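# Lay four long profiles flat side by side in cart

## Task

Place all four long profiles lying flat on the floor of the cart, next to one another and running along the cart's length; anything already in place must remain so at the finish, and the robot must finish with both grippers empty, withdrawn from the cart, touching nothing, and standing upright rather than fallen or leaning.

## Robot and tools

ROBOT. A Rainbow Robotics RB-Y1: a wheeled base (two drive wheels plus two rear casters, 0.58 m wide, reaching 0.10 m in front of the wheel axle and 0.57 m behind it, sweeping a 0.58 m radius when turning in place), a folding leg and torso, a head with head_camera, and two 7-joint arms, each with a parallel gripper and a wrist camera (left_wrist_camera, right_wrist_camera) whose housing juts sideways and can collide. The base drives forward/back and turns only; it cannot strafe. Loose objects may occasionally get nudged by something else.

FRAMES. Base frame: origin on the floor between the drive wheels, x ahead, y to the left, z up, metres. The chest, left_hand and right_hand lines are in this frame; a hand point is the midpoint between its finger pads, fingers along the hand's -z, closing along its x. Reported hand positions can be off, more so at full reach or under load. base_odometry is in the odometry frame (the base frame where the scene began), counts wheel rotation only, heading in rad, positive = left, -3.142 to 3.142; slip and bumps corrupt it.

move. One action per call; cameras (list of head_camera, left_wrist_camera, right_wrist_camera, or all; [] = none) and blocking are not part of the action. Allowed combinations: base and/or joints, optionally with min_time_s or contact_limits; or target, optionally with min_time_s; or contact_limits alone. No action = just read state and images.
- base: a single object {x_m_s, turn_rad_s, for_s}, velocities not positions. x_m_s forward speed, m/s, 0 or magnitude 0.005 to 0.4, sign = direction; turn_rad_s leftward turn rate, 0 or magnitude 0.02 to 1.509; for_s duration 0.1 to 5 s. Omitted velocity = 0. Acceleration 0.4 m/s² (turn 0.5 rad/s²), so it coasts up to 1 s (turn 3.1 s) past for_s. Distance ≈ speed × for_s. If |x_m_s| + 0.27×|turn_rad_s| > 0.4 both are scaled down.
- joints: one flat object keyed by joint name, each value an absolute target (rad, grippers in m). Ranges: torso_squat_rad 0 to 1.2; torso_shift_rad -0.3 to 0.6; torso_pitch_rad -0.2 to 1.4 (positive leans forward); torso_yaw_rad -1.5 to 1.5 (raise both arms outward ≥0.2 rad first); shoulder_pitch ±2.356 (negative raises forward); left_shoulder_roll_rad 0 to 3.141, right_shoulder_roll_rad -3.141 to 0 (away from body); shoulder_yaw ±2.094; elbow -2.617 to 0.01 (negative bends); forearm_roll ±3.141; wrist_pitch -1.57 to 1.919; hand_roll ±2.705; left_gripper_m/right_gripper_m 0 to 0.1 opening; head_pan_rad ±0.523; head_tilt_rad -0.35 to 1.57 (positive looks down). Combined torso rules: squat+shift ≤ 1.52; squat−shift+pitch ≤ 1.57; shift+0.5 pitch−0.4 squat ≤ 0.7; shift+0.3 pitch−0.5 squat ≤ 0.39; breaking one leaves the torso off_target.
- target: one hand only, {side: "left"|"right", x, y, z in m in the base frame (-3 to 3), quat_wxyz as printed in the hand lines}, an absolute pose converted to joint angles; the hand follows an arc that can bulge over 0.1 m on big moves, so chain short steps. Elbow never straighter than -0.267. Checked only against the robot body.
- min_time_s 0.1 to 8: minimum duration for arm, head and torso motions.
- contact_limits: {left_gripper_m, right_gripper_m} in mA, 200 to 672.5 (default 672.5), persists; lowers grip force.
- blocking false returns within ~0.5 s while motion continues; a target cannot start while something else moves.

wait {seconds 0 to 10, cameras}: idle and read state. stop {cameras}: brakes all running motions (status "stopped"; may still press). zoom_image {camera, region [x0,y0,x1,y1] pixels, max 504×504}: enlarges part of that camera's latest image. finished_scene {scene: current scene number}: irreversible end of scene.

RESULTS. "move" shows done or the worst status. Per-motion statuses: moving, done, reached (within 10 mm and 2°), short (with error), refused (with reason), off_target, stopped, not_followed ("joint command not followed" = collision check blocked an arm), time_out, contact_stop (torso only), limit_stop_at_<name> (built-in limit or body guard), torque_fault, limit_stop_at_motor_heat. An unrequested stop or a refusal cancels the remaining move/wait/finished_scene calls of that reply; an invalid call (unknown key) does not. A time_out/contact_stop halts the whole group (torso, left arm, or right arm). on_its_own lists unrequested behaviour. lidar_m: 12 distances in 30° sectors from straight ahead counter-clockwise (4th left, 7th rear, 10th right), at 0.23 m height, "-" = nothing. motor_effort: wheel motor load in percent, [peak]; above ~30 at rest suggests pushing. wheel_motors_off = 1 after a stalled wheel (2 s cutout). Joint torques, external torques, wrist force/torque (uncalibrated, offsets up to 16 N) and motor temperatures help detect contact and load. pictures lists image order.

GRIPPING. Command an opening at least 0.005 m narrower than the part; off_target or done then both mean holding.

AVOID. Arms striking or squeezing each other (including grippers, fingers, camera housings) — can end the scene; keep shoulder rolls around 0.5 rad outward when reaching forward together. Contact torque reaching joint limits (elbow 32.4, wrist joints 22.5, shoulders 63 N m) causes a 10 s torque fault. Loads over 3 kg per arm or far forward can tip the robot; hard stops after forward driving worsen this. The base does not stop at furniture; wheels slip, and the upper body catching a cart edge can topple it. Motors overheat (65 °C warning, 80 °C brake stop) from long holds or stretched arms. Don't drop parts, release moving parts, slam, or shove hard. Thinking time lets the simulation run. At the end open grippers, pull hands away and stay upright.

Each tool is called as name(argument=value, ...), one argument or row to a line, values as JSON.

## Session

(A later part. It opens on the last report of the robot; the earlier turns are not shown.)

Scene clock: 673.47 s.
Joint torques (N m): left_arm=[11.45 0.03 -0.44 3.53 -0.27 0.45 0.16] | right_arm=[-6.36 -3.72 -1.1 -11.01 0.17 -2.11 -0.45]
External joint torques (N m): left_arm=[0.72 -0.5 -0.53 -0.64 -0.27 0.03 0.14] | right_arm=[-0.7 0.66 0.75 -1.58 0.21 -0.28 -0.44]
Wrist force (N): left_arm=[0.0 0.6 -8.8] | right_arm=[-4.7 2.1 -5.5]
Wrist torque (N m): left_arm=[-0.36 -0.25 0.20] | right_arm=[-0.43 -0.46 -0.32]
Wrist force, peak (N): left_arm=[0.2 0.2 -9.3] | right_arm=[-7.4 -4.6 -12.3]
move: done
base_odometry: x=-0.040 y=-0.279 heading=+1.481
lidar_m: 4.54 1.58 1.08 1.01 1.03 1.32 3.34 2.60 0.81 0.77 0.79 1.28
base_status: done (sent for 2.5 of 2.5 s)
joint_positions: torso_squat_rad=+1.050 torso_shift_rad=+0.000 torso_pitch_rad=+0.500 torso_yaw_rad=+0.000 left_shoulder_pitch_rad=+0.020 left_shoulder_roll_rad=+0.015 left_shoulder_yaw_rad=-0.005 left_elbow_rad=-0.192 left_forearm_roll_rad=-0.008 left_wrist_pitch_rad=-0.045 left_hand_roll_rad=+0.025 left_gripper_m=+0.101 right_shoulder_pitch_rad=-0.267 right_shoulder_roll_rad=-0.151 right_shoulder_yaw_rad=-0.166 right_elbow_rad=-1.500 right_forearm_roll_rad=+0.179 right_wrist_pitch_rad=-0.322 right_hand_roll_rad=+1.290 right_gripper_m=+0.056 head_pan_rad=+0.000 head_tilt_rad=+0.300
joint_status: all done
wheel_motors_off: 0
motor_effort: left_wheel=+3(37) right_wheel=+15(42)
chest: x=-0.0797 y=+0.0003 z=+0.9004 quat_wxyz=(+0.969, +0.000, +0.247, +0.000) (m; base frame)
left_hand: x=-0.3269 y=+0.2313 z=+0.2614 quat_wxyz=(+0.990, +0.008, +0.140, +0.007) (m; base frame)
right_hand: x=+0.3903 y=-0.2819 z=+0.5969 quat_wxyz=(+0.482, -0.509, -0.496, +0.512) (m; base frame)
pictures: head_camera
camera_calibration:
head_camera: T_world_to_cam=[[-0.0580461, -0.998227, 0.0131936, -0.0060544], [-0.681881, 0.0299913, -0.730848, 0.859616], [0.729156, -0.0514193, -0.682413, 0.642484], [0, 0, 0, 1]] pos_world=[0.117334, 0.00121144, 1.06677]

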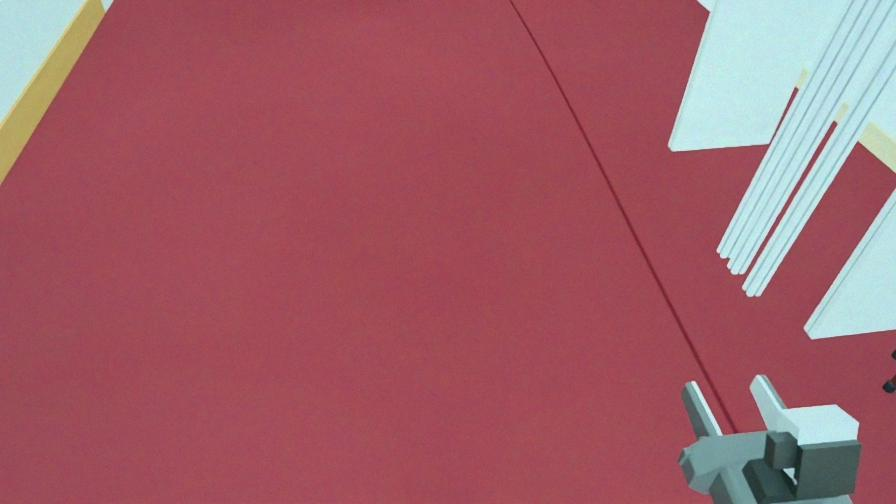

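move(
  base={"x_m_s": 0.35, "for_s": 3.5},
  cameras=[],
)

move(
  base={"turn_rad_s": -0.6, "for_s": 2.468},
  cameras=["head_camera", "right_wrist_camera"],
)

Scene clock: 681.33 s.
Joint torques (N m): left_arm=[11.75 0.71 -0.25 3.68 -0.19 0.75 0.22] | right_arm=[-5.22 -3.62 -0.93 -10.79 0.12 -2.07 -0.33]
External joint torques (N m): left_arm=[1 0.18 -0.35 -0.5 -0.19 0.33 0.2] | right_arm=[0.44 0.76 0.92 -1.37 0.16 -0.24 -0.33]
Wrist force (N): left_arm=[0.4 0.2 -8.8] | right_arm=[-4.4 2.3 -5.7]
Wrist torque (N m): left_arm=[-0.33 -0.21 0.19] | right_arm=[-0.44 -0.44 -0.32]
Wrist force, peak (N): left_arm=[0.3 0.5 -9.2] | right_arm=[-4.6 2.2 -6.0]
move: done
base_odometry: x=+0.069 y=+0.942 heading=+1.482
lidar_m: 4.22 1.76 1.20 1.12 1.15 1.47 3.80 1.07 0.91 0.78 0.92 1.89
base_status: done (sent for 3.5 of 3.5 s)
joint_positions: torso_squat_rad=+1.050 torso_shift_rad=+0.000 torso_pitch_rad=+0.500 torso_yaw_rad=+0.000 left_shoulder_pitch_rad=+0.020 left_shoulder_roll_rad=+0.015 left_shoulder_yaw_rad=-0.005 left_elbow_rad=-0.193 left_forearm_roll_rad=-0.008 left_wrist_pitch_rad=-0.045 left_hand_roll_rad=+0.025 left_gripper_m=+0.101 right_shoulder_pitch_rad=-0.267 right_shoulder_roll_rad=-0.151 right_shoulder_yaw_rad=-0.166 right_elbow_rad=-1.500 right_forearm_roll_rad=+0.179 right_wrist_pitch_rad=-0.322 right_hand_roll_rad=+1.290 right_gripper_m=+0.056 head_pan_rad=+0.000 head_tilt_rad=+0.300
joint_status: not commanded
wheel_motors_off: 0
motor_effort: left_wheel=+7(40) right_wheel=-8(51)
chest: x=-0.0796 y=+0.0003 z=+0.9003 quat_wxyz=(+0.969, +0.000, +0.247, +0.000) (m; base frame)
left_hand: x=-0.3268 y=+0.2313 z=+0.2614 quat_wxyz=(+0.990, +0.008, +0.140, +0.007) (m; base frame)
right_hand: x=+0.3905 y=-0.2818 z=+0.5969 quat_wxyz=(+0.482, -0.509, -0.496, +0.512) (m; base frame)
pictures: none
No camera images: "cameras" was empty.

Scene clock: 685.33 s.
Joint torques (N m): left_arm=[11.73 0.42 -0.44 4.2 -0.08 0.79 0.15] | right_arm=[-5.76 -3.88 -1.07 -10.96 0.22 -1.76 -0.33]
External joint torques (N m): left_arm=[0.98 -0.11 -0.53 0.03 -0.08 0.37 0.13] | right_arm=[-0.1 0.5 0.78 -1.54 0.26 0.07 -0.32]
Wrist force (N): left_arm=[0.2 0.2 -8.8] | right_arm=[-4.2 2.3 -5.6]
Wrist torque (N m): left_arm=[-0.34 -0.23 0.18] | right_arm=[-0.43 -0.42 -0.32]
Wrist force, peak (N): left_arm=[0.1 -0.1 -9.2] | right_arm=[-4.5 2.4 -5.9]
move: done
base_odometry: x=+0.069 y=+0.941 heading=+0.003
lidar_m: 0.78 0.91 2.04 4.47 1.60 1.18 1.10 1.16 1.57 4.25 1.05 0.82
base_status: done (sent for 2.47 of 2.47 s)
joint_positions: torso_squat_rad=+1.050 torso_shift_rad=+0.000 torso_pitch_rad=+0.500 torso_yaw_rad=+0.000 left_shoulder_pitch_rad=+0.020 left_shoulder_roll_rad=+0.015 left_shoulder_yaw_rad=-0.005 left_elbow_rad=-0.192 left_forearm_roll_rad=-0.008 left_wrist_pitch_rad=-0.045 left_hand_roll_rad=+0.025 left_gripper_m=+0.101 right_shoulder_pitch_rad=-0.267 right_shoulder_roll_rad=-0.151 right_shoulder_yaw_rad=-0.166 right_elbow_rad=-1.500 right_forearm_roll_rad=+0.179 right_wrist_pitch_rad=-0.322 right_hand_roll_rad=+1.290 right_gripper_m=+0.056 head_pan_rad=+0.000 head_tilt_rad=+0.300
joint_status: not commanded
wheel_motors_off: 0
motor_effort: left_wheel=+15(36) right_wheel=+2(44)
chest: x=-0.0796 y=+0.0003 z=+0.9003 quat_wxyz=(+0.969, +0.000, +0.247, +0.000) (m; base frame)
left_hand: x=-0.3268 y=+0.2313 z=+0.2614 quat_wxyz=(+0.990, +0.008, +0.140, +0.007) (m; base frame)
right_hand: x=+0.3905 y=-0.2818 z=+0.5969 quat_wxyz=(+0.482, -0.509, -0.496, +0.512) (m; base frame)
pictures: head_camera, right_wrist_camera
camera_calibration:
head_camera: T_world_to_cam=[[-0.0580424, -0.998227, 0.0132018, -0.00605069], [-0.682038, 0.0299937, -0.730701, 0.859542], [0.72901, -0.0514157, -0.68257, 0.642454], [0, 0, 0, 1]] pos_world=[0.117534, 0.00121144, 1.06667]
right_wrist_camera: T_world_to_cam=[[0.0244722, -0.999376, 0.0254694, -0.304707], [-0.440407, -0.033649, -0.897168, 0.728189], [0.897465, 0.0107388, -0.440955, -0.0101496], [0, 0, 0, 1]] pos_world=[0.337265, -0.279905, 0.656593]

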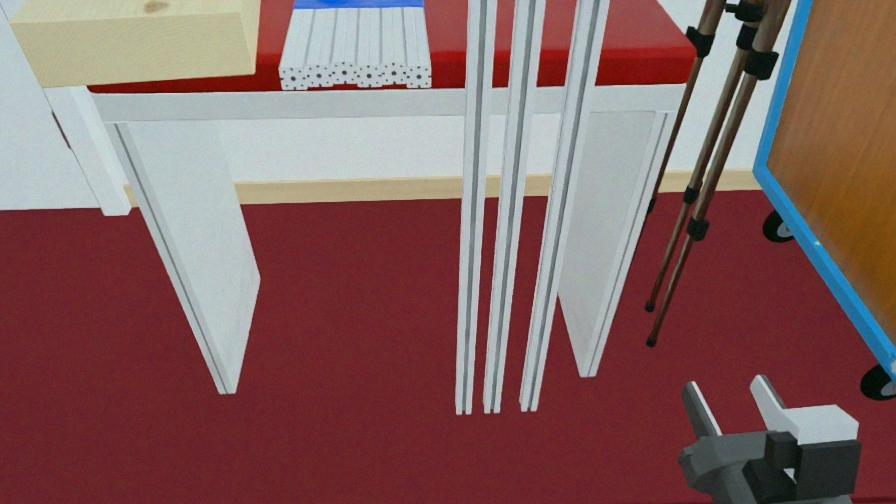

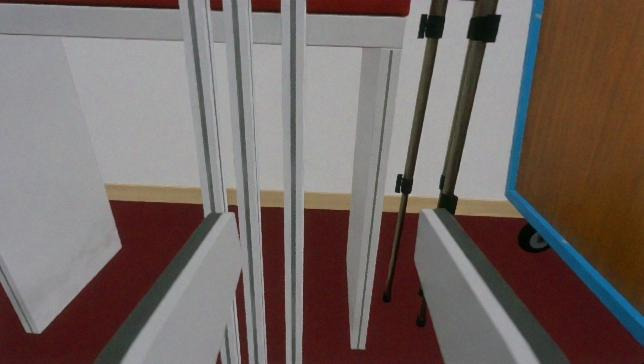

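move(
  base={"x_m_s": 0.2, "for_s": 1.5},
  cameras=[],
)

move(
  target={"side": "right", "x": 0.42, "y": -0.22, "z": 0.56, "quat_wxyz": [0.5163, -0.4831, -0.4831, 0.5163]},
  min_time_s=1.5,
  cameras=["head_camera", "right_wrist_camera"],
)

Scene clock: 693.97 s.
Joint torques (N m): left_arm=[11.21 0.4 -0.87 3.72 -0.21 0.61 0.04] | right_arm=[-6.03 -3.67 -1.03 -10.36 0.11 -2 -0.47]
External joint torques (N m): left_arm=[0.46 -0.13 -0.96 -0.45 -0.21 0.19 0.02] | right_arm=[-0.37 0.71 0.82 -0.94 0.15 -0.17 -0.46]
Wrist force (N): left_arm=[0.0 0.2 -8.7] | right_arm=[-4.3 2.2 -5.6]
Wrist torque (N m): left_arm=[-0.33 -0.24 0.18] | right_arm=[-0.43 -0.41 -0.31]
Wrist force, peak (N): left_arm=[0.1 0.2 -9.3] | right_arm=[-4.7 2.2 -5.9]
move: done
base_odometry: x=+0.369 y=+0.942 heading=+0.002
lidar_m: 0.49 0.65 1.62 4.43 2.04 1.49 1.41 1.46 2.00 1.42 0.89 0.50
base_status: done (sent for 1.5 of 1.5 s)
joint_positions: torso_squat_rad=+1.050 torso_shift_rad=+0.000 torso_pitch_rad=+0.500 torso_yaw_rad=+0.000 left_shoulder_pitch_rad=+0.020 left_shoulder_roll_rad=+0.015 left_shoulder_yaw_rad=-0.005 left_elbow_rad=-0.192 left_forearm_roll_rad=-0.008 left_wrist_pitch_rad=-0.045 left_hand_roll_rad=+0.025 left_gripper_m=+0.101 right_shoulder_pitch_rad=-0.267 right_shoulder_roll_rad=-0.151 right_shoulder_yaw_rad=-0.166 right_elbow_rad=-1.500 right_forearm_roll_rad=+0.179 right_wrist_pitch_rad=-0.322 right_hand_roll_rad=+1.290 right_gripper_m=+0.056 head_pan_rad=+0.000 head_tilt_rad=+0.300
joint_status: not commanded
wheel_motors_off: 0
motor_effort: left_wheel=-5(50) right_wheel=+7(42)
chest: x=-0.0796 y=+0.0003 z=+0.9003 quat_wxyz=(+0.969, +0.000, +0.247, +0.000) (m; base frame)
left_hand: x=-0.3268 y=+0.2313 z=+0.2614 quat_wxyz=(+0.990, +0.008, +0.140, +0.007) (m; base frame)
right_hand: x=+0.3905 y=-0.2818 z=+0.5969 quat_wxyz=(+0.482, -0.509, -0.496, +0.513) (m; base frame)
pictures: none
No camera images: "cameras" was empty.

Scene clock: 695.80 s.
Joint torques (N m): left_arm=[11.85 0.38 -0.17 3.75 -0.08 0.53 -0.05] | right_arm=[-8.86 0.03 -0.41 -10.28 0.05 -1.94 -0.14]
External joint torques (N m): left_arm=[1.1 -0.15 -0.27 -0.42 -0.08 0.11 -0.07] | right_arm=[-0.57 1.48 -0.63 -0.95 -0.05 -0.03 -0.13]
Wrist force (N): left_arm=[0.1 -0.1 -8.7] | right_arm=[-4.9 2.0 -6.4]
Wrist torque (N m): left_arm=[-0.29 -0.25 0.20] | right_arm=[-0.40 -0.49 -0.32]
Wrist force, peak (N): left_arm=[0.4 -0.2 -9.1] | right_arm=[-4.9 2.0 -6.4]
move: done
base_odometry: x=+0.369 y=+0.942 heading=+0.002
lidar_m: 0.48 0.67 1.61 4.45 2.04 1.48 1.41 1.46 2.00 1.43 0.88 0.49
base_status: not commanded
joint_positions: torso_squat_rad=+1.050 torso_shift_rad=+0.000 torso_pitch_rad=+0.500 torso_yaw_rad=+0.000 left_shoulder_pitch_rad=+0.020 left_shoulder_roll_rad=+0.015 left_shoulder_yaw_rad=-0.005 left_elbow_rad=-0.192 left_forearm_roll_rad=-0.008 left_wrist_pitch_rad=-0.045 left_hand_roll_rad=+0.025 left_gripper_m=+0.101 right_shoulder_pitch_rad=-0.421 right_shoulder_roll_rad=+0.000 right_shoulder_yaw_rad=-0.181 right_elbow_rad=-1.325 right_forearm_roll_rad=+0.157 right_wrist_pitch_rad=-0.288 right_hand_roll_rad=+1.446 right_gripper_m=+0.056 head_pan_rad=+0.000 head_tilt_rad=+0.300
joint_status: all done
wheel_motors_off: 0
motor_effort: left_wheel=-5(6) right_wheel=+5(8)
chest: x=-0.0796 y=+0.0003 z=+0.9003 quat_wxyz=(+0.969, +0.000, +0.247, +0.000) (m; base frame)
left_hand: x=-0.3268 y=+0.2313 z=+0.2614 quat_wxyz=(+0.990, +0.008, +0.140, +0.007) (m; base frame)
right_hand: x=+0.4199 y=-0.2202 z=+0.5600 quat_wxyz=(+0.516, -0.482, -0.483, +0.517) (m; base frame)
right_hand_status: reached (checked arc, planned for 1.5 s): 0 mm and 0.2 deg off.
pictures: head_camera, right_wrist_camera
camera_calibration:
head_camera: T_world_to_cam=[[-0.0580429, -0.998227, 0.0132101, -0.00605952], [-0.682088, 0.0299915, -0.730654, 0.859498], [0.728963, -0.0514198, -0.68262, 0.642513], [0, 0, 0, 1]] pos_world=[0.117534, 0.00121144, 1.06667]
right_wrist_camera: T_world_to_cam=[[0.00800731, -0.9998, -0.018305, -0.211566], [-0.509138, 0.0116789, -0.860606, 0.728538], [0.860648, 0.0162109, -0.508943, 0.00128109], [0, 0, 0, 1]] pos_world=[0.371518, -0.220053, 0.623763]

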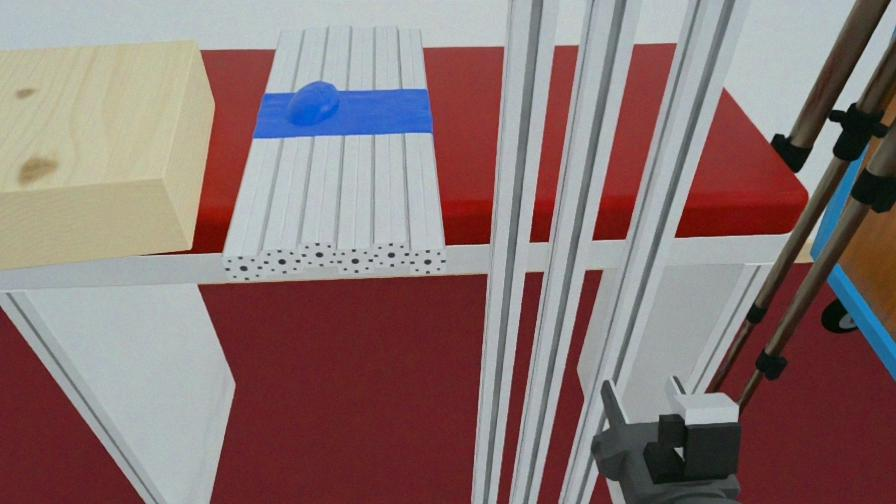

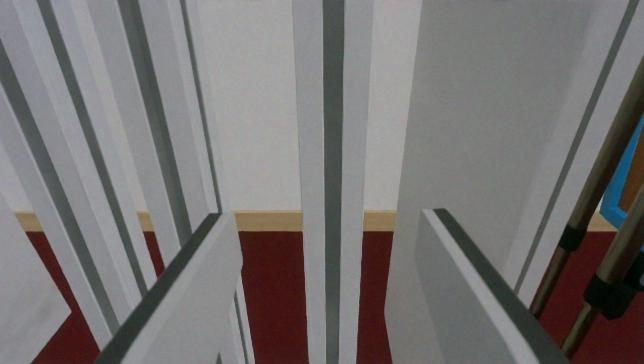

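move(
  target={"side": "right", "x": 0.47, "y": -0.224, "z": 0.557, "quat_wxyz": [0.5163, -0.4831, -0.4831, 0.5163]},
  min_time_s=1,
  cameras=["right_wrist_camera"],
)

Scene clock: 701.67 s.
Joint torques (N m): left_arm=[12.09 0.53 0.01 3.74 -0.24 0.46 0.16] | right_arm=[-12.05 -4.39 0.13 -10.36 0.12 -2.46 0.15]
External joint torques (N m): left_arm=[1.35 0 -0.08 -0.43 -0.24 0.04 0.14] | right_arm=[-0.51 -1.5 -0.12 -1.2 0.01 -0.54 0.16]
Wrist force (N): left_arm=[0.2 0.7 -8.8] | right_arm=[-4.9 1.8 -6.2]
Wrist torque (N m): left_arm=[-0.39 -0.24 0.18] | right_arm=[-0.40 -0.49 -0.28]
Wrist force, peak (N): left_arm=[0.5 0.6 -9.2] | right_arm=[-5.2 1.7 -6.5]
move: done
base_odometry: x=+0.369 y=+0.942 heading=+0.002
lidar_m: 0.48 0.66 1.63 4.44 2.05 1.49 1.41 1.46 1.98 1.43 0.88 0.51
base_status: not commanded
joint_positions: torso_squat_rad=+1.050 torso_shift_rad=+0.000 torso_pitch_rad=+0.500 torso_yaw_rad=+0.000 left_shoulder_pitch_rad=+0.020 left_shoulder_roll_rad=+0.015 left_shoulder_yaw_rad=-0.005 left_elbow_rad=-0.192 left_forearm_roll_rad=-0.008 left_wrist_pitch_rad=-0.045 left_hand_roll_rad=+0.025 left_gripper_m=+0.101 right_shoulder_pitch_rad=-0.626 right_shoulder_roll_rad=-0.044 right_shoulder_yaw_rad=-0.249 right_elbow_rad=-1.087 right_forearm_roll_rad=+0.137 right_wrist_pitch_rad=-0.327 right_hand_roll_rad=+1.465 right_gripper_m=+0.056 head_pan_rad=+0.000 head_tilt_rad=+0.300
joint_status: all done
wheel_motors_off: 0
motor_effort: left_wheel=-5(6) right_wheel=+6(9)
chest: x=-0.0796 y=+0.0003 z=+0.9003 quat_wxyz=(+0.969, +0.000, +0.247, +0.000) (m; base frame)
left_hand: x=-0.3269 y=+0.2313 z=+0.2614 quat_wxyz=(+0.990, +0.008, +0.140, +0.007) (m; base frame)
right_hand: x=+0.4699 y=-0.2238 z=+0.5570 quat_wxyz=(+0.516, -0.483, -0.483, +0.516) (m; base frame)
right_hand_status: reached (checked arc, planned for 1.0 s): 0 mm and 0.0 deg off.
pictures: right_wrist_camera
camera_calibration:
right_wrist_camera: T_world_to_cam=[[0.00564943, -0.999808, -0.018752, -0.214257], [-0.508714, 0.013271, -0.860833, 0.75169], [0.860917, 0.0144026, -0.508542, -0.0440417], [0, 0, 0, 1]] pos_world=[0.421522, -0.223557, 0.620665]

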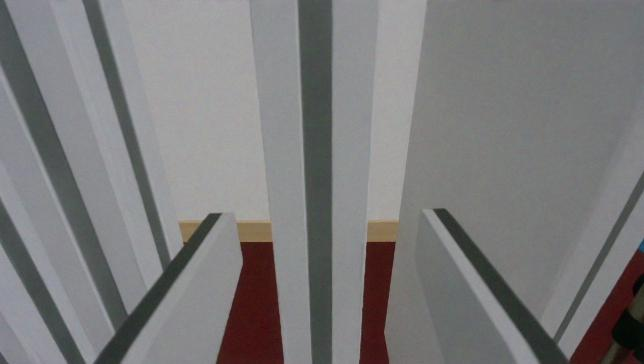

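move(
  target={"side": "right", "x": 0.512, "y": -0.2195, "z": 0.552, "quat_wxyz": [0.5163, -0.4831, -0.4831, 0.5163]},
  min_time_s=1,
  cameras=["right_wrist_camera"],
)

move(
  joints={"right_gripper_m": 0.01},
  cameras=["head_camera", "right_wrist_camera"],
)

Scene clock: 709.83 s.
Joint torques (N m): left_arm=[11.77 0.26 0.06 3.9 -0.01 0.65 0.05] | right_arm=[-14.28 -5.57 -0.1 -9.6 0.15 -2.15 0.02]
External joint torques (N m): left_arm=[1.02 -0.27 -0.04 -0.27 -0.01 0.22 0.03] | right_arm=[0.37 -1.37 -0.51 -0.93 0.04 -0.22 0.03]
Wrist force (N): left_arm=[0.1 0.1 -8.9] | right_arm=[-4.7 2.0 -6.3]
Wrist torque (N m): left_arm=[-0.32 -0.26 0.19] | right_arm=[-0.39 -0.44 -0.34]
Wrist force, peak (N): left_arm=[0.5 0.4 -9.3] | right_arm=[-5.1 1.9 -6.5]
move: done
base_odometry: x=+0.369 y=+0.942 heading=+0.002
lidar_m: 0.49 0.66 1.62 4.45 2.03 1.49 1.40 1.45 1.99 1.42 0.87 0.51
base_status: not commanded
joint_positions: torso_squat_rad=+1.050 torso_shift_rad=+0.000 torso_pitch_rad=+0.500 torso_yaw_rad=+0.000 left_shoulder_pitch_rad=+0.020 left_shoulder_roll_rad=+0.015 left_shoulder_yaw_rad=-0.005 left_elbow_rad=-0.192 left_forearm_roll_rad=-0.008 left_wrist_pitch_rad=-0.045 left_hand_roll_rad=+0.025 left_gripper_m=+0.101 right_shoulder_pitch_rad=-0.843 right_shoulder_roll_rad=-0.087 right_shoulder_yaw_rad=-0.316 right_elbow_rad=-0.771 right_forearm_roll_rad=+0.110 right_wrist_pitch_rad=-0.428 right_hand_roll_rad=+1.512 right_gripper_m=+0.056 head_pan_rad=+0.000 head_tilt_rad=+0.300
joint_status: all done
wheel_motors_off: 0
motor_effort: left_wheel=-5(6) right_wheel=+7(9)
chest: x=-0.0796 y=+0.0003 z=+0.9003 quat_wxyz=(+0.969, +0.000, +0.247, +0.000) (m; base frame)
left_hand: x=-0.3269 y=+0.2313 z=+0.2615 quat_wxyz=(+0.990, +0.008, +0.140, +0.007) (m; base frame)
right_hand: x=+0.5118 y=-0.2192 z=+0.5521 quat_wxyz=(+0.517, -0.482, -0.483, +0.517) (m; base frame)
right_hand_status: reached (checked arc, planned for 1.0 s): 0 mm and 0.1 deg off.
pictures: right_wrist_camera
camera_calibration:
right_wrist_camera: T_world_to_cam=[[0.00587657, -0.999804, -0.0189135, -0.210087], [-0.510105, 0.0132707, -0.86001, 0.769082], [0.860092, 0.0147018, -0.509927, -0.0813524], [0, 0, 0, 1]] pos_world=[0.463518, -0.219056, 0.615961]

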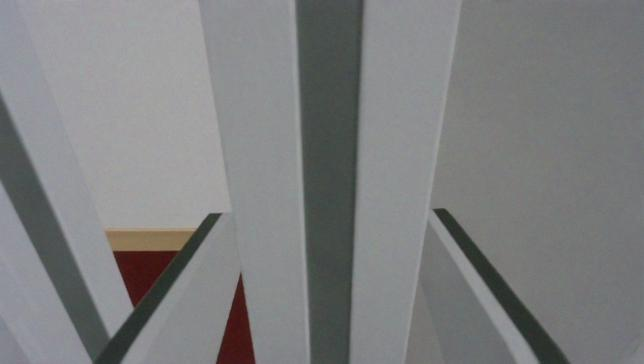

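Scene clock: 710.87 s.
Joint torques (N m): left_arm=[11.83 0.1 -0.31 4.08 -0.1 0.62 0.35] | right_arm=[-14.24 -5.28 0.23 -9.47 0.73 -2.19 0.35]
External joint torques (N m): left_arm=[1.08 -0.43 -0.41 -0.09 -0.09 0.2 0.33] | right_arm=[0.4 -1.08 -0.18 -0.8 0.62 -0.26 0.36]
Wrist force (N): left_arm=[0.1 0.3 -8.6] | right_arm=[-3.2 1.7 -6.3]
Wrist torque (N m): left_arm=[-0.33 -0.26 0.19] | right_arm=[-0.41 -0.45 -1.17]
Wrist force, peak (N): left_arm=[0.2 0.2 -9.2] | right_arm=[-4.7 2.4 -6.4]
move: off_target
base_odometry: x=+0.369 y=+0.942 heading=+0.002
lidar_m: 0.48 0.66 1.62 4.44 2.04 1.48 1.41 1.46 1.99 1.43 0.89 0.50
base_status: not commanded
joint_positions: torso_squat_rad=+1.050 torso_shift_rad=+0.000 torso_pitch_rad=+0.500 torso_yaw_rad=+0.000 left_shoulder_pitch_rad=+0.020 left_shoulder_roll_rad=+0.015 left_shoulder_yaw_rad=-0.005 left_elbow_rad=-0.192 left_forearm_roll_rad=-0.008 left_wrist_pitch_rad=-0.045 left_hand_roll_rad=+0.025 left_gripper_m=+0.101 right_shoulder_pitch_rad=-0.843 right_shoulder_roll_rad=-0.087 right_shoulder_yaw_rad=-0.316 right_elbow_rad=-0.771 right_forearm_roll_rad=+0.110 right_wrist_pitch_rad=-0.428 right_hand_roll_rad=+1.512 right_gripper_m=+0.030 head_pan_rad=+0.000 head_tilt_rad=+0.300
joint_status: right_gripper_m off_target (ended at +0.030, target +0.010)
wheel_motors_off: 0
motor_effort: left_wheel=-5(6) right_wheel=+6(9)
chest: x=-0.0796 y=+0.0003 z=+0.9003 quat_wxyz=(+0.969, +0.000, +0.247, +0.000) (m; base frame)
left_hand: x=-0.3269 y=+0.2313 z=+0.2615 quat_wxyz=(+0.990, +0.008, +0.140, +0.007) (m; base frame)
right_hand: x=+0.5118 y=-0.2192 z=+0.5521 quat_wxyz=(+0.517, -0.482, -0.483, +0.517) (m; base frame)
pictures: head_camera, right_wrist_camera
camera_calibration:
head_camera: T_world_to_cam=[[-0.0580429, -0.998227, 0.0132101, -0.00605952], [-0.682088, 0.0299915, -0.730654, 0.859498], [0.728963, -0.0514198, -0.68262, 0.642513], [0, 0, 0, 1]] pos_world=[0.117534, 0.00121144, 1.06667]
right_wrist_camera: T_world_to_cam=[[0.00577375, -0.999801, -0.0190849, -0.209933], [-0.510108, 0.0134705, -0.860005, 0.769125], [0.860091, 0.0147008, -0.509929, -0.0813511], [0, 0, 0, 1]] pos_world=[0.463518, -0.219056, 0.615961]

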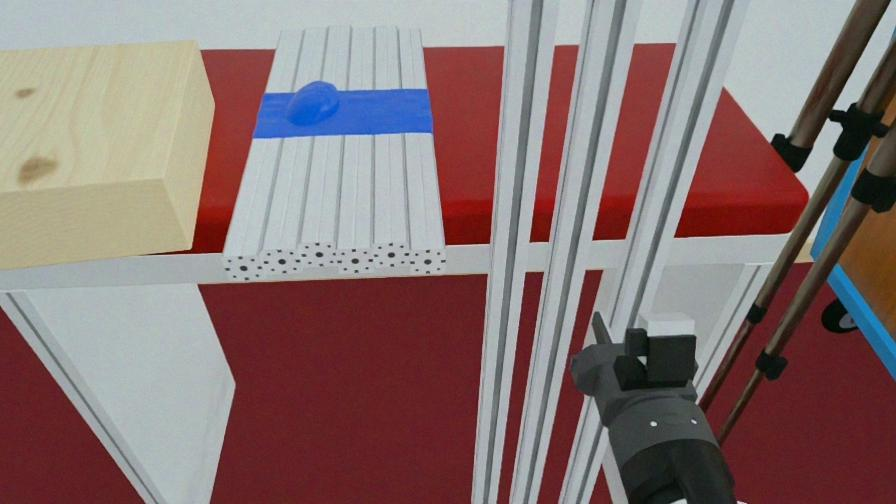

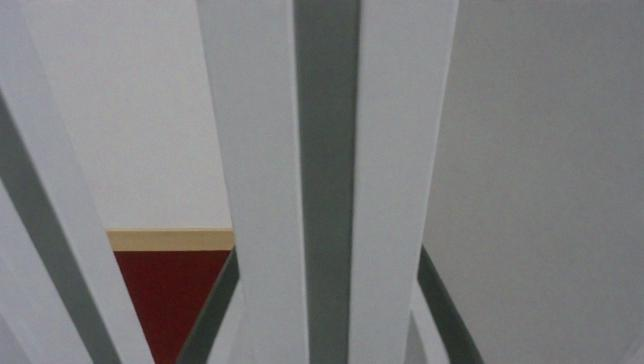

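move(
  target={"side": "right", "x": 0.492, "y": -0.222, "z": 0.595, "quat_wxyz": [0.5163, -0.4831, -0.4831, 0.5163]},
  min_time_s=1.5,
  cameras=["head_camera"],
)

move(
  target={"side": "right", "x": 0.40, "y": -0.25, "z": 0.625, "quat_wxyz": [0.5163, -0.4831, -0.4831, 0.5163]},
  min_time_s=1.5,
  cameras=["head_camera"],
)

move(
  base={"x_m_s": -0.2, "for_s": 1.54},
  cameras=["head_camera"],
)

Scene clock: 722.03 s.
Joint torques (N m): left_arm=[11.43 0.17 -0.35 4.14 -0.18 0.49 -0.09] | right_arm=[-16.55 -2.82 1.36 -16.3 0.26 -4.56 -0.62]
External joint torques (N m): left_arm=[0.68 -0.36 -0.44 -0.04 -0.18 0.07 -0.11] | right_arm=[-4.17 0.26 1.13 -6.56 0.12 -2.64 -0.62]
Wrist force (N): left_arm=[-0.2 0.2 -8.9] | right_arm=[-4.7 10.7 -7.3]
Wrist torque (N m): left_arm=[-0.33 -0.30 0.19] | right_arm=[-0.32 -0.50 -0.33]
Wrist force, peak (N): left_arm=[0.3 0.1 -9.1] | right_arm=[-4.4 -36.5 -5.7]
move: done
base_odometry: x=+0.369 y=+0.942 heading=+0.002
lidar_m: 0.48 0.66 1.62 4.44 2.03 1.48 1.41 1.45 1.99 1.43 0.87 0.50
base_status: not commanded
joint_positions: torso_squat_rad=+1.050 torso_shift_rad=+0.000 torso_pitch_rad=+0.500 torso_yaw_rad=+0.000 left_shoulder_pitch_rad=+0.020 left_shoulder_roll_rad=+0.015 left_shoulder_yaw_rad=-0.005 left_elbow_rad=-0.192 left_forearm_roll_rad=-0.008 left_wrist_pitch_rad=-0.045 left_hand_roll_rad=+0.025 left_gripper_m=+0.101 right_shoulder_pitch_rad=-0.642 right_shoulder_roll_rad=-0.050 right_shoulder_yaw_rad=-0.236 right_elbow_rad=-1.222 right_forearm_roll_rad=+0.140 right_wrist_pitch_rad=-0.175 right_hand_roll_rad=+1.452 right_gripper_m=+0.030 head_pan_rad=+0.000 head_tilt_rad=+0.300
joint_status: all done
wheel_motors_off: 0
motor_effort: left_wheel=-6(6) right_wheel=+7(9)
chest: x=-0.0796 y=+0.0003 z=+0.9003 quat_wxyz=(+0.969, +0.000, +0.247, +0.000) (m; base frame)
left_hand: x=-0.3269 y=+0.2313 z=+0.2614 quat_wxyz=(+0.990, +0.008, +0.140, +0.007) (m; base frame)
right_hand: x=+0.4911 y=-0.2222 z=+0.5936 quat_wxyz=(+0.517, -0.484, -0.483, +0.516) (m; base frame)
right_hand_status: reached (checked arc, planned for 1.5 s): 2 mm and 0.1 deg off.
pictures: head_camera
camera_calibration:
head_camera: T_world_to_cam=[[-0.0580417, -0.998227, 0.0132114, -0.00605969], [-0.682088, 0.0299898, -0.730654, 0.859425], [0.728963, -0.0514197, -0.68262, 0.642445], [0, 0, 0, 1]] pos_world=[0.117534, 0.00121144, 1.06657]

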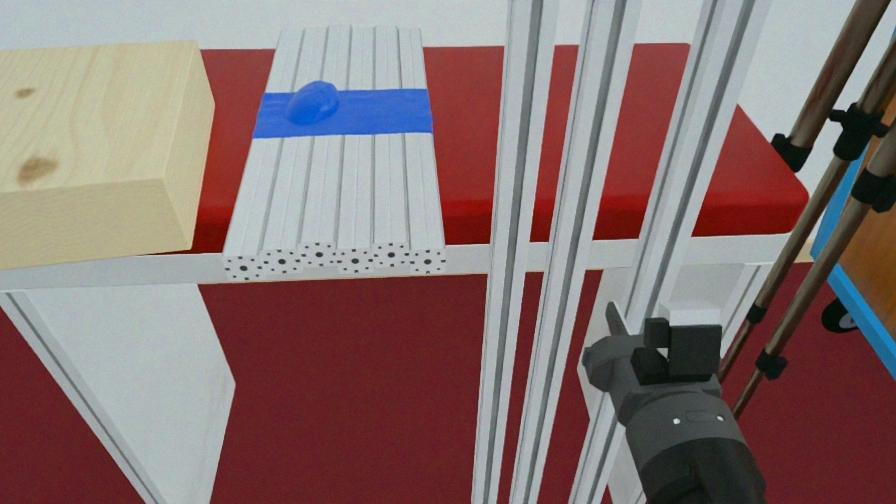

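Scene clock: 723.87 s.
Joint torques (N m): left_arm=[10.72 0.5 -0.76 3.87 -0.09 0.61 0.14] | right_arm=[-10.03 -5.02 -0.61 -16.3 0.42 -4.38 -0.47]
External joint torques (N m): left_arm=[-0.03 -0.03 -0.85 -0.3 -0.09 0.19 0.13] | right_arm=[-3.95 -2.35 0.52 -6.25 0.27 -2.5 -0.47]
Wrist force (N): left_arm=[0.1 0.3 -8.8] | right_arm=[-4.7 11.3 -6.8]
Wrist torque (N m): left_arm=[-0.33 -0.25 0.18] | right_arm=[-0.25 -0.45 -0.35]
Wrist force, peak (N): left_arm=[0.2 0.4 -9.2] | right_arm=[-4.7 12.0 -7.4]
move: done
base_odometry: x=+0.369 y=+0.942 heading=+0.002
lidar_m: 0.48 0.66 1.63 4.44 2.03 1.48 1.41 1.47 1.99 1.43 0.88 0.45
base_status: not commanded
joint_positions: torso_squat_rad=+1.050 torso_shift_rad=+0.000 torso_pitch_rad=+0.500 torso_yaw_rad=+0.000 left_shoulder_pitch_rad=+0.020 left_shoulder_roll_rad=+0.015 left_shoulder_yaw_rad=-0.005 left_elbow_rad=-0.192 left_forearm_roll_rad=-0.008 left_wrist_pitch_rad=-0.045 left_hand_roll_rad=+0.025 left_gripper_m=+0.101 right_shoulder_pitch_rad=-0.248 right_shoulder_roll_rad=-0.092 right_shoulder_yaw_rad=-0.109 right_elbow_rad=-1.720 right_forearm_roll_rad=+0.143 right_wrist_pitch_rad=-0.044 right_hand_roll_rad=+1.341 right_gripper_m=+0.030 head_pan_rad=+0.000 head_tilt_rad=+0.300
joint_status: all done
wheel_motors_off: 0
motor_effort: left_wheel=-6(7) right_wheel=+7(9)
chest: x=-0.0796 y=+0.0003 z=+0.9003 quat_wxyz=(+0.969, +0.000, +0.247, +0.000) (m; base frame)
left_hand: x=-0.3269 y=+0.2313 z=+0.2614 quat_wxyz=(+0.990, +0.008, +0.140, +0.007) (m; base frame)
right_hand: x=+0.3995 y=-0.2494 z=+0.6236 quat_wxyz=(+0.517, -0.484, -0.483, +0.515) (m; base frame)
right_hand_status: reached (checked arc, planned for 1.5 s): 2 mm and 0.1 deg off.
pictures: head_camera
camera_calibration:
head_camera: T_world_to_cam=[[-0.0580407, -0.998227, 0.01321, -0.00605839], [-0.682141, 0.0299939, -0.730605, 0.859378], [0.728913, -0.051416, -0.682673, 0.642508], [0, 0, 0, 1]] pos_world=[0.117534, 0.00121144, 1.06657]

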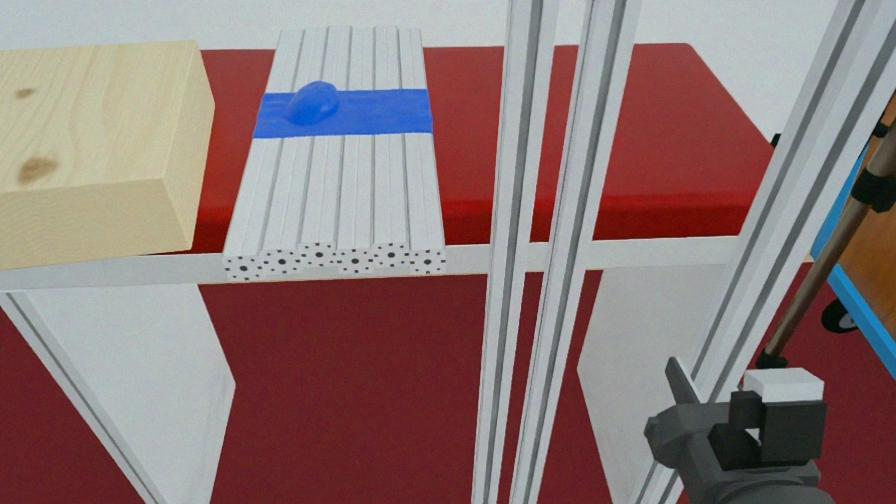

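Scene clock: 726.43 s.
Joint torques (N m): left_arm=[10.53 0.1 -0.79 3.44 -0.05 0.66 0.08] | right_arm=[-10.33 -4.8 -0.27 -16.16 0.38 -4.6 -0.53]
External joint torques (N m): left_arm=[-0.22 -0.43 -0.88 -0.73 -0.05 0.24 0.07] | right_arm=[-4.25 -2.13 0.86 -6.1 0.23 -2.73 -0.52]
Wrist force (N): left_arm=[0.3 0.3 -8.6] | right_arm=[-4.5 11.1 -6.7]
Wrist torque (N m): left_arm=[-0.33 -0.21 0.19] | right_arm=[-0.01 -0.43 -0.33]
Wrist force, peak (N): left_arm=[-0.2 0.2 -9.1] | right_arm=[-4.7 11.5 -7.7]
move: done
base_odometry: x=+0.062 y=+0.941 heading=+0.001
lidar_m: 0.79 0.93 2.05 4.48 1.61 1.16 1.10 1.14 1.55 4.18 1.06 0.44
base_status: done (sent for 1.53 of 1.53 s)
joint_positions: torso_squat_rad=+1.050 torso_shift_rad=+0.000 torso_pitch_rad=+0.500 torso_yaw_rad=+0.000 left_shoulder_pitch_rad=+0.020 left_shoulder_roll_rad=+0.015 left_shoulder_yaw_rad=-0.005 left_elbow_rad=-0.192 left_forearm_roll_rad=-0.008 left_wrist_pitch_rad=-0.045 left_hand_roll_rad=+0.025 left_gripper_m=+0.101 right_shoulder_pitch_rad=-0.248 right_shoulder_roll_rad=-0.092 right_shoulder_yaw_rad=-0.109 right_elbow_rad=-1.720 right_forearm_roll_rad=+0.143 right_wrist_pitch_rad=-0.044 right_hand_roll_rad=+1.341 right_gripper_m=+0.030 head_pan_rad=+0.000 head_tilt_rad=+0.300
joint_status: not commanded
wheel_motors_off: 0
motor_effort: left_wheel=-13(31) right_wheel=+11(41)
chest: x=-0.0796 y=+0.0003 z=+0.9003 quat_wxyz=(+0.969, +0.000, +0.248, +0.000) (m; base frame)
left_hand: x=-0.3271 y=+0.2313 z=+0.2615 quat_wxyz=(+0.990, +0.008, +0.141, +0.007) (m; base frame)
right_hand: x=+0.3995 y=-0.2494 z=+0.6235 quat_wxyz=(+0.517, -0.484, -0.483, +0.515) (m; base frame)
pictures: head_camera
camera_calibration:
head_camera: T_world_to_cam=[[-0.0580391, -0.998227, 0.0132183, -0.00606161], [-0.682245, 0.029994, -0.730508, 0.859356], [0.728816, -0.0514162, -0.682776, 0.642557], [0, 0, 0, 1]] pos_world=[0.117633, 0.00121144, 1.06657]

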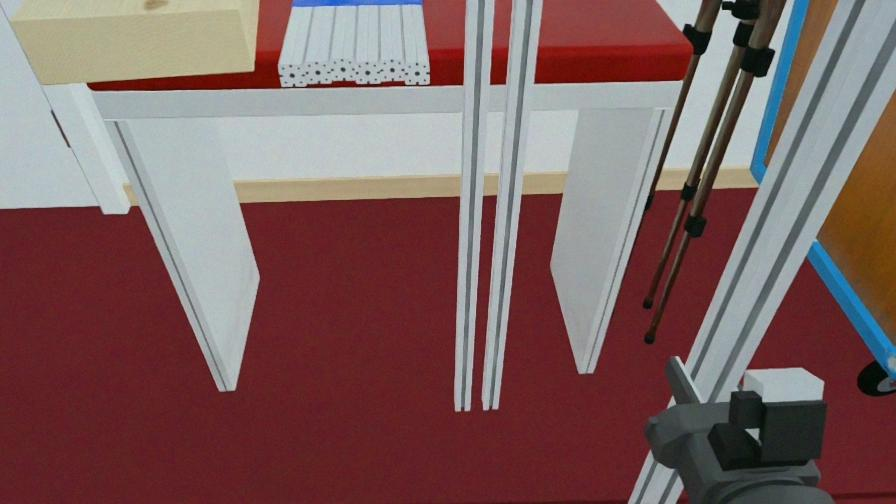

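move(
  base={"turn_rad_s": -0.6, "for_s": 2.758},
  cameras=[],
)

move(
  base={"x_m_s": 0.35, "for_s": 3.5},
  cameras=[],
)

move(
  base={"turn_rad_s": 0.6, "for_s": 2.728},
  cameras=["head_camera"],
)

Scene clock: 736.13 s.
Joint torques (N m): left_arm=[11.34 1.25 -0.27 3.38 -0.24 0.77 0.27] | right_arm=[-10.04 -5.08 -1.15 -16.45 0.66 -4.43 -0.55]
External joint torques (N m): left_arm=[0.58 0.72 -0.36 -0.8 -0.23 0.35 0.26] | right_arm=[-3.97 -2.41 -0.02 -6.39 0.51 -2.55 -0.54]
Wrist force (N): left_arm=[0.0 0.3 -8.6] | right_arm=[-4.6 11.0 -6.8]
Wrist torque (N m): left_arm=[-0.34 -0.26 0.19] | right_arm=[-0.48 -0.46 -0.30]
Wrist force, peak (N): left_arm=[0.0 0.1 -9.2] | right_arm=[-4.9 11.3 -7.0]
move: done
base_odometry: x=+0.062 y=+0.941 heading=-1.658
lidar_m: 3.18 1.07 0.92 0.81 0.95 1.91 4.70 1.75 1.19 1.09 1.12 0.44
base_status: done (sent for 2.77 of 2.77 s)
joint_positions: torso_squat_rad=+1.050 torso_shift_rad=+0.000 torso_pitch_rad=+0.500 torso_yaw_rad=+0.000 left_shoulder_pitch_rad=+0.020 left_shoulder_roll_rad=+0.015 left_shoulder_yaw_rad=-0.005 left_elbow_rad=-0.192 left_forearm_roll_rad=-0.008 left_wrist_pitch_rad=-0.045 left_hand_roll_rad=+0.025 left_gripper_m=+0.101 right_shoulder_pitch_rad=-0.248 right_shoulder_roll_rad=-0.092 right_shoulder_yaw_rad=-0.109 right_elbow_rad=-1.720 right_forearm_roll_rad=+0.143 right_wrist_pitch_rad=-0.044 right_hand_roll_rad=+1.341 right_gripper_m=+0.030 head_pan_rad=+0.000 head_tilt_rad=+0.300
joint_status: not commanded
wheel_motors_off: 0
motor_effort: left_wheel=+12(50) right_wheel=+3(46)
chest: x=-0.0796 y=+0.0003 z=+0.9003 quat_wxyz=(+0.969, +0.000, +0.248, +0.000) (m; base frame)
left_hand: x=-0.3271 y=+0.2313 z=+0.2615 quat_wxyz=(+0.990, +0.008, +0.141, +0.007) (m; base frame)
right_hand: x=+0.3995 y=-0.2494 z=+0.6235 quat_wxyz=(+0.517, -0.484, -0.483, +0.515) (m; base frame)
pictures: none
No camera images: "cameras" was empty.

Scene clock: 740.97 s.
Joint torques (N m): left_arm=[11.75 0.7 -0.34 4.18 -0.32 0.55 0.22] | right_arm=[-9.34 -4.58 -0.84 -16.05 0.42 -4.48 -0.58]
External joint torques (N m): left_arm=[1 0.17 -0.43 0.01 -0.32 0.13 0.2] | right_arm=[-3.19 -1.91 0.28 -5.99 0.27 -2.61 -0.57]
Wrist force (N): left_arm=[0.1 0.3 -8.4] | right_arm=[-4.8 11.2 -6.8]
Wrist torque (N m): left_arm=[-0.34 -0.26 0.18] | right_arm=[-0.04 -0.48 -0.35]
Wrist force, peak (N): left_arm=[0.4 0.1 -9.1] | right_arm=[-4.5 11.4 -7.6]
move: done
base_odometry: x=-0.045 y=-0.279 heading=-1.658
lidar_m: 2.81 2.51 0.84 0.80 0.83 1.31 5.61 1.56 1.06 0.97 0.99 0.45
base_status: done (sent for 3.5 of 3.5 s)
joint_positions: torso_squat_rad=+1.050 torso_shift_rad=+0.000 torso_pitch_rad=+0.500 torso_yaw_rad=+0.000 left_shoulder_pitch_rad=+0.020 left_shoulder_roll_rad=+0.015 left_shoulder_yaw_rad=-0.005 left_elbow_rad=-0.193 left_forearm_roll_rad=-0.008 left_wrist_pitch_rad=-0.045 left_hand_roll_rad=+0.025 left_gripper_m=+0.101 right_shoulder_pitch_rad=-0.248 right_shoulder_roll_rad=-0.092 right_shoulder_yaw_rad=-0.109 right_elbow_rad=-1.720 right_forearm_roll_rad=+0.143 right_wrist_pitch_rad=-0.044 right_hand_roll_rad=+1.341 right_gripper_m=+0.030 head_pan_rad=+0.000 head_tilt_rad=+0.300
joint_status: not commanded
wheel_motors_off: 0
motor_effort: left_wheel=+2(51) right_wheel=-3(43)
chest: x=-0.0795 y=+0.0003 z=+0.9003 quat_wxyz=(+0.969, +0.000, +0.248, +0.000) (m; base frame)
left_hand: x=-0.3269 y=+0.2313 z=+0.2615 quat_wxyz=(+0.990, +0.008, +0.141, +0.007) (m; base frame)
right_hand: x=+0.3996 y=-0.2494 z=+0.6235 quat_wxyz=(+0.517, -0.484, -0.483, +0.515) (m; base frame)
pictures: none
No camera images: "cameras" was empty.

Scene clock: 745.23 s.
Joint torques (N m): left_arm=[11.22 0.81 -0.57 3.86 -0.29 0.62 0.32] | right_arm=[-10.14 -5.14 -1.07 -16.19 0.47 -4.45 -0.47]
External joint torques (N m): left_arm=[0.47 0.27 -0.66 -0.31 -0.28 0.2 0.31] | right_arm=[-4.07 -2.48 0.06 -6.14 0.32 -2.57 -0.46]
Wrist force (N): left_arm=[0.3 0.1 -8.5] | right_arm=[-4.6 11.1 -6.9]
Wrist torque (N m): left_arm=[-0.30 -0.22 0.18] | right_arm=[-0.35 -0.43 -0.33]
Wrist force, peak (N): left_arm=[-0.3 0.3 -9.1] | right_arm=[-4.7 11.3 -7.1]
move: done
base_odometry: x=-0.045 y=-0.279 heading=-0.019
lidar_m: 0.78 0.81 1.40 4.29 1.47 1.05 0.98 1.02 1.36 3.46 1.13 0.45
base_status: done (sent for 2.73 of 2.73 s)
joint_positions: torso_squat_rad=+1.050 torso_shift_rad=+0.000 torso_pitch_rad=+0.500 torso_yaw_rad=+0.000 left_shoulder_pitch_rad=+0.020 left_shoulder_roll_rad=+0.015 left_shoulder_yaw_rad=-0.005 left_elbow_rad=-0.192 left_forearm_roll_rad=-0.008 left_wrist_pitch_rad=-0.045 left_hand_roll_rad=+0.025 left_gripper_m=+0.101 right_shoulder_pitch_rad=-0.248 right_shoulder_roll_rad=-0.092 right_shoulder_yaw_rad=-0.109 right_elbow_rad=-1.720 right_forearm_roll_rad=+0.143 right_wrist_pitch_rad=-0.044 right_hand_roll_rad=+1.341 right_gripper_m=+0.030 head_pan_rad=+0.000 head_tilt_rad=+0.300
joint_status: not commanded
wheel_motors_off: 0
motor_effort: left_wheel=+2(40) right_wheel=+13(38)
chest: x=-0.0795 y=+0.0003 z=+0.9003 quat_wxyz=(+0.969, +0.000, +0.248, +0.000) (m; base frame)
left_hand: x=-0.3269 y=+0.2313 z=+0.2615 quat_wxyz=(+0.990, +0.008, +0.141, +0.007) (m; base frame)
right_hand: x=+0.3996 y=-0.2494 z=+0.6235 quat_wxyz=(+0.517, -0.484, -0.483, +0.515) (m; base frame)
pictures: head_camera
camera_calibration:
head_camera: T_world_to_cam=[[-0.0580375, -0.998227, 0.0132266, -0.00606483], [-0.682348, 0.0299941, -0.730412, 0.859333], [0.72872, -0.0514164, -0.682879, 0.642605], [0, 0, 0, 1]] pos_world=[0.117733, 0.00121144, 1.06657]

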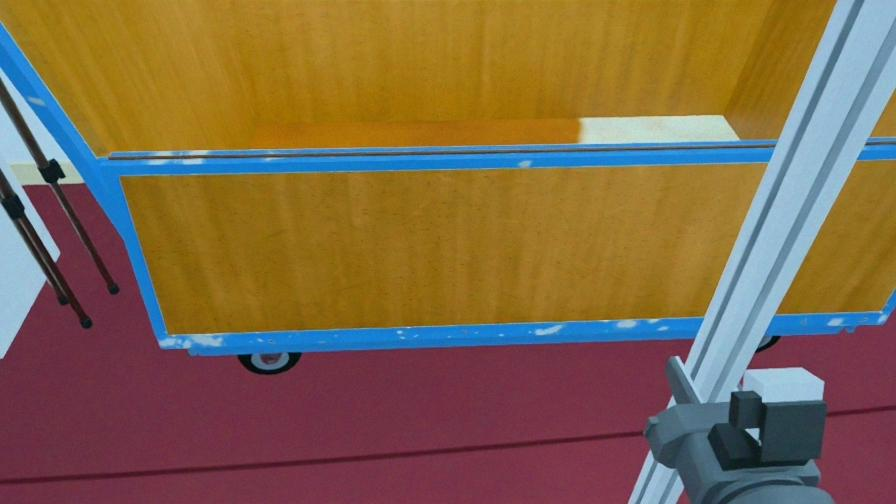

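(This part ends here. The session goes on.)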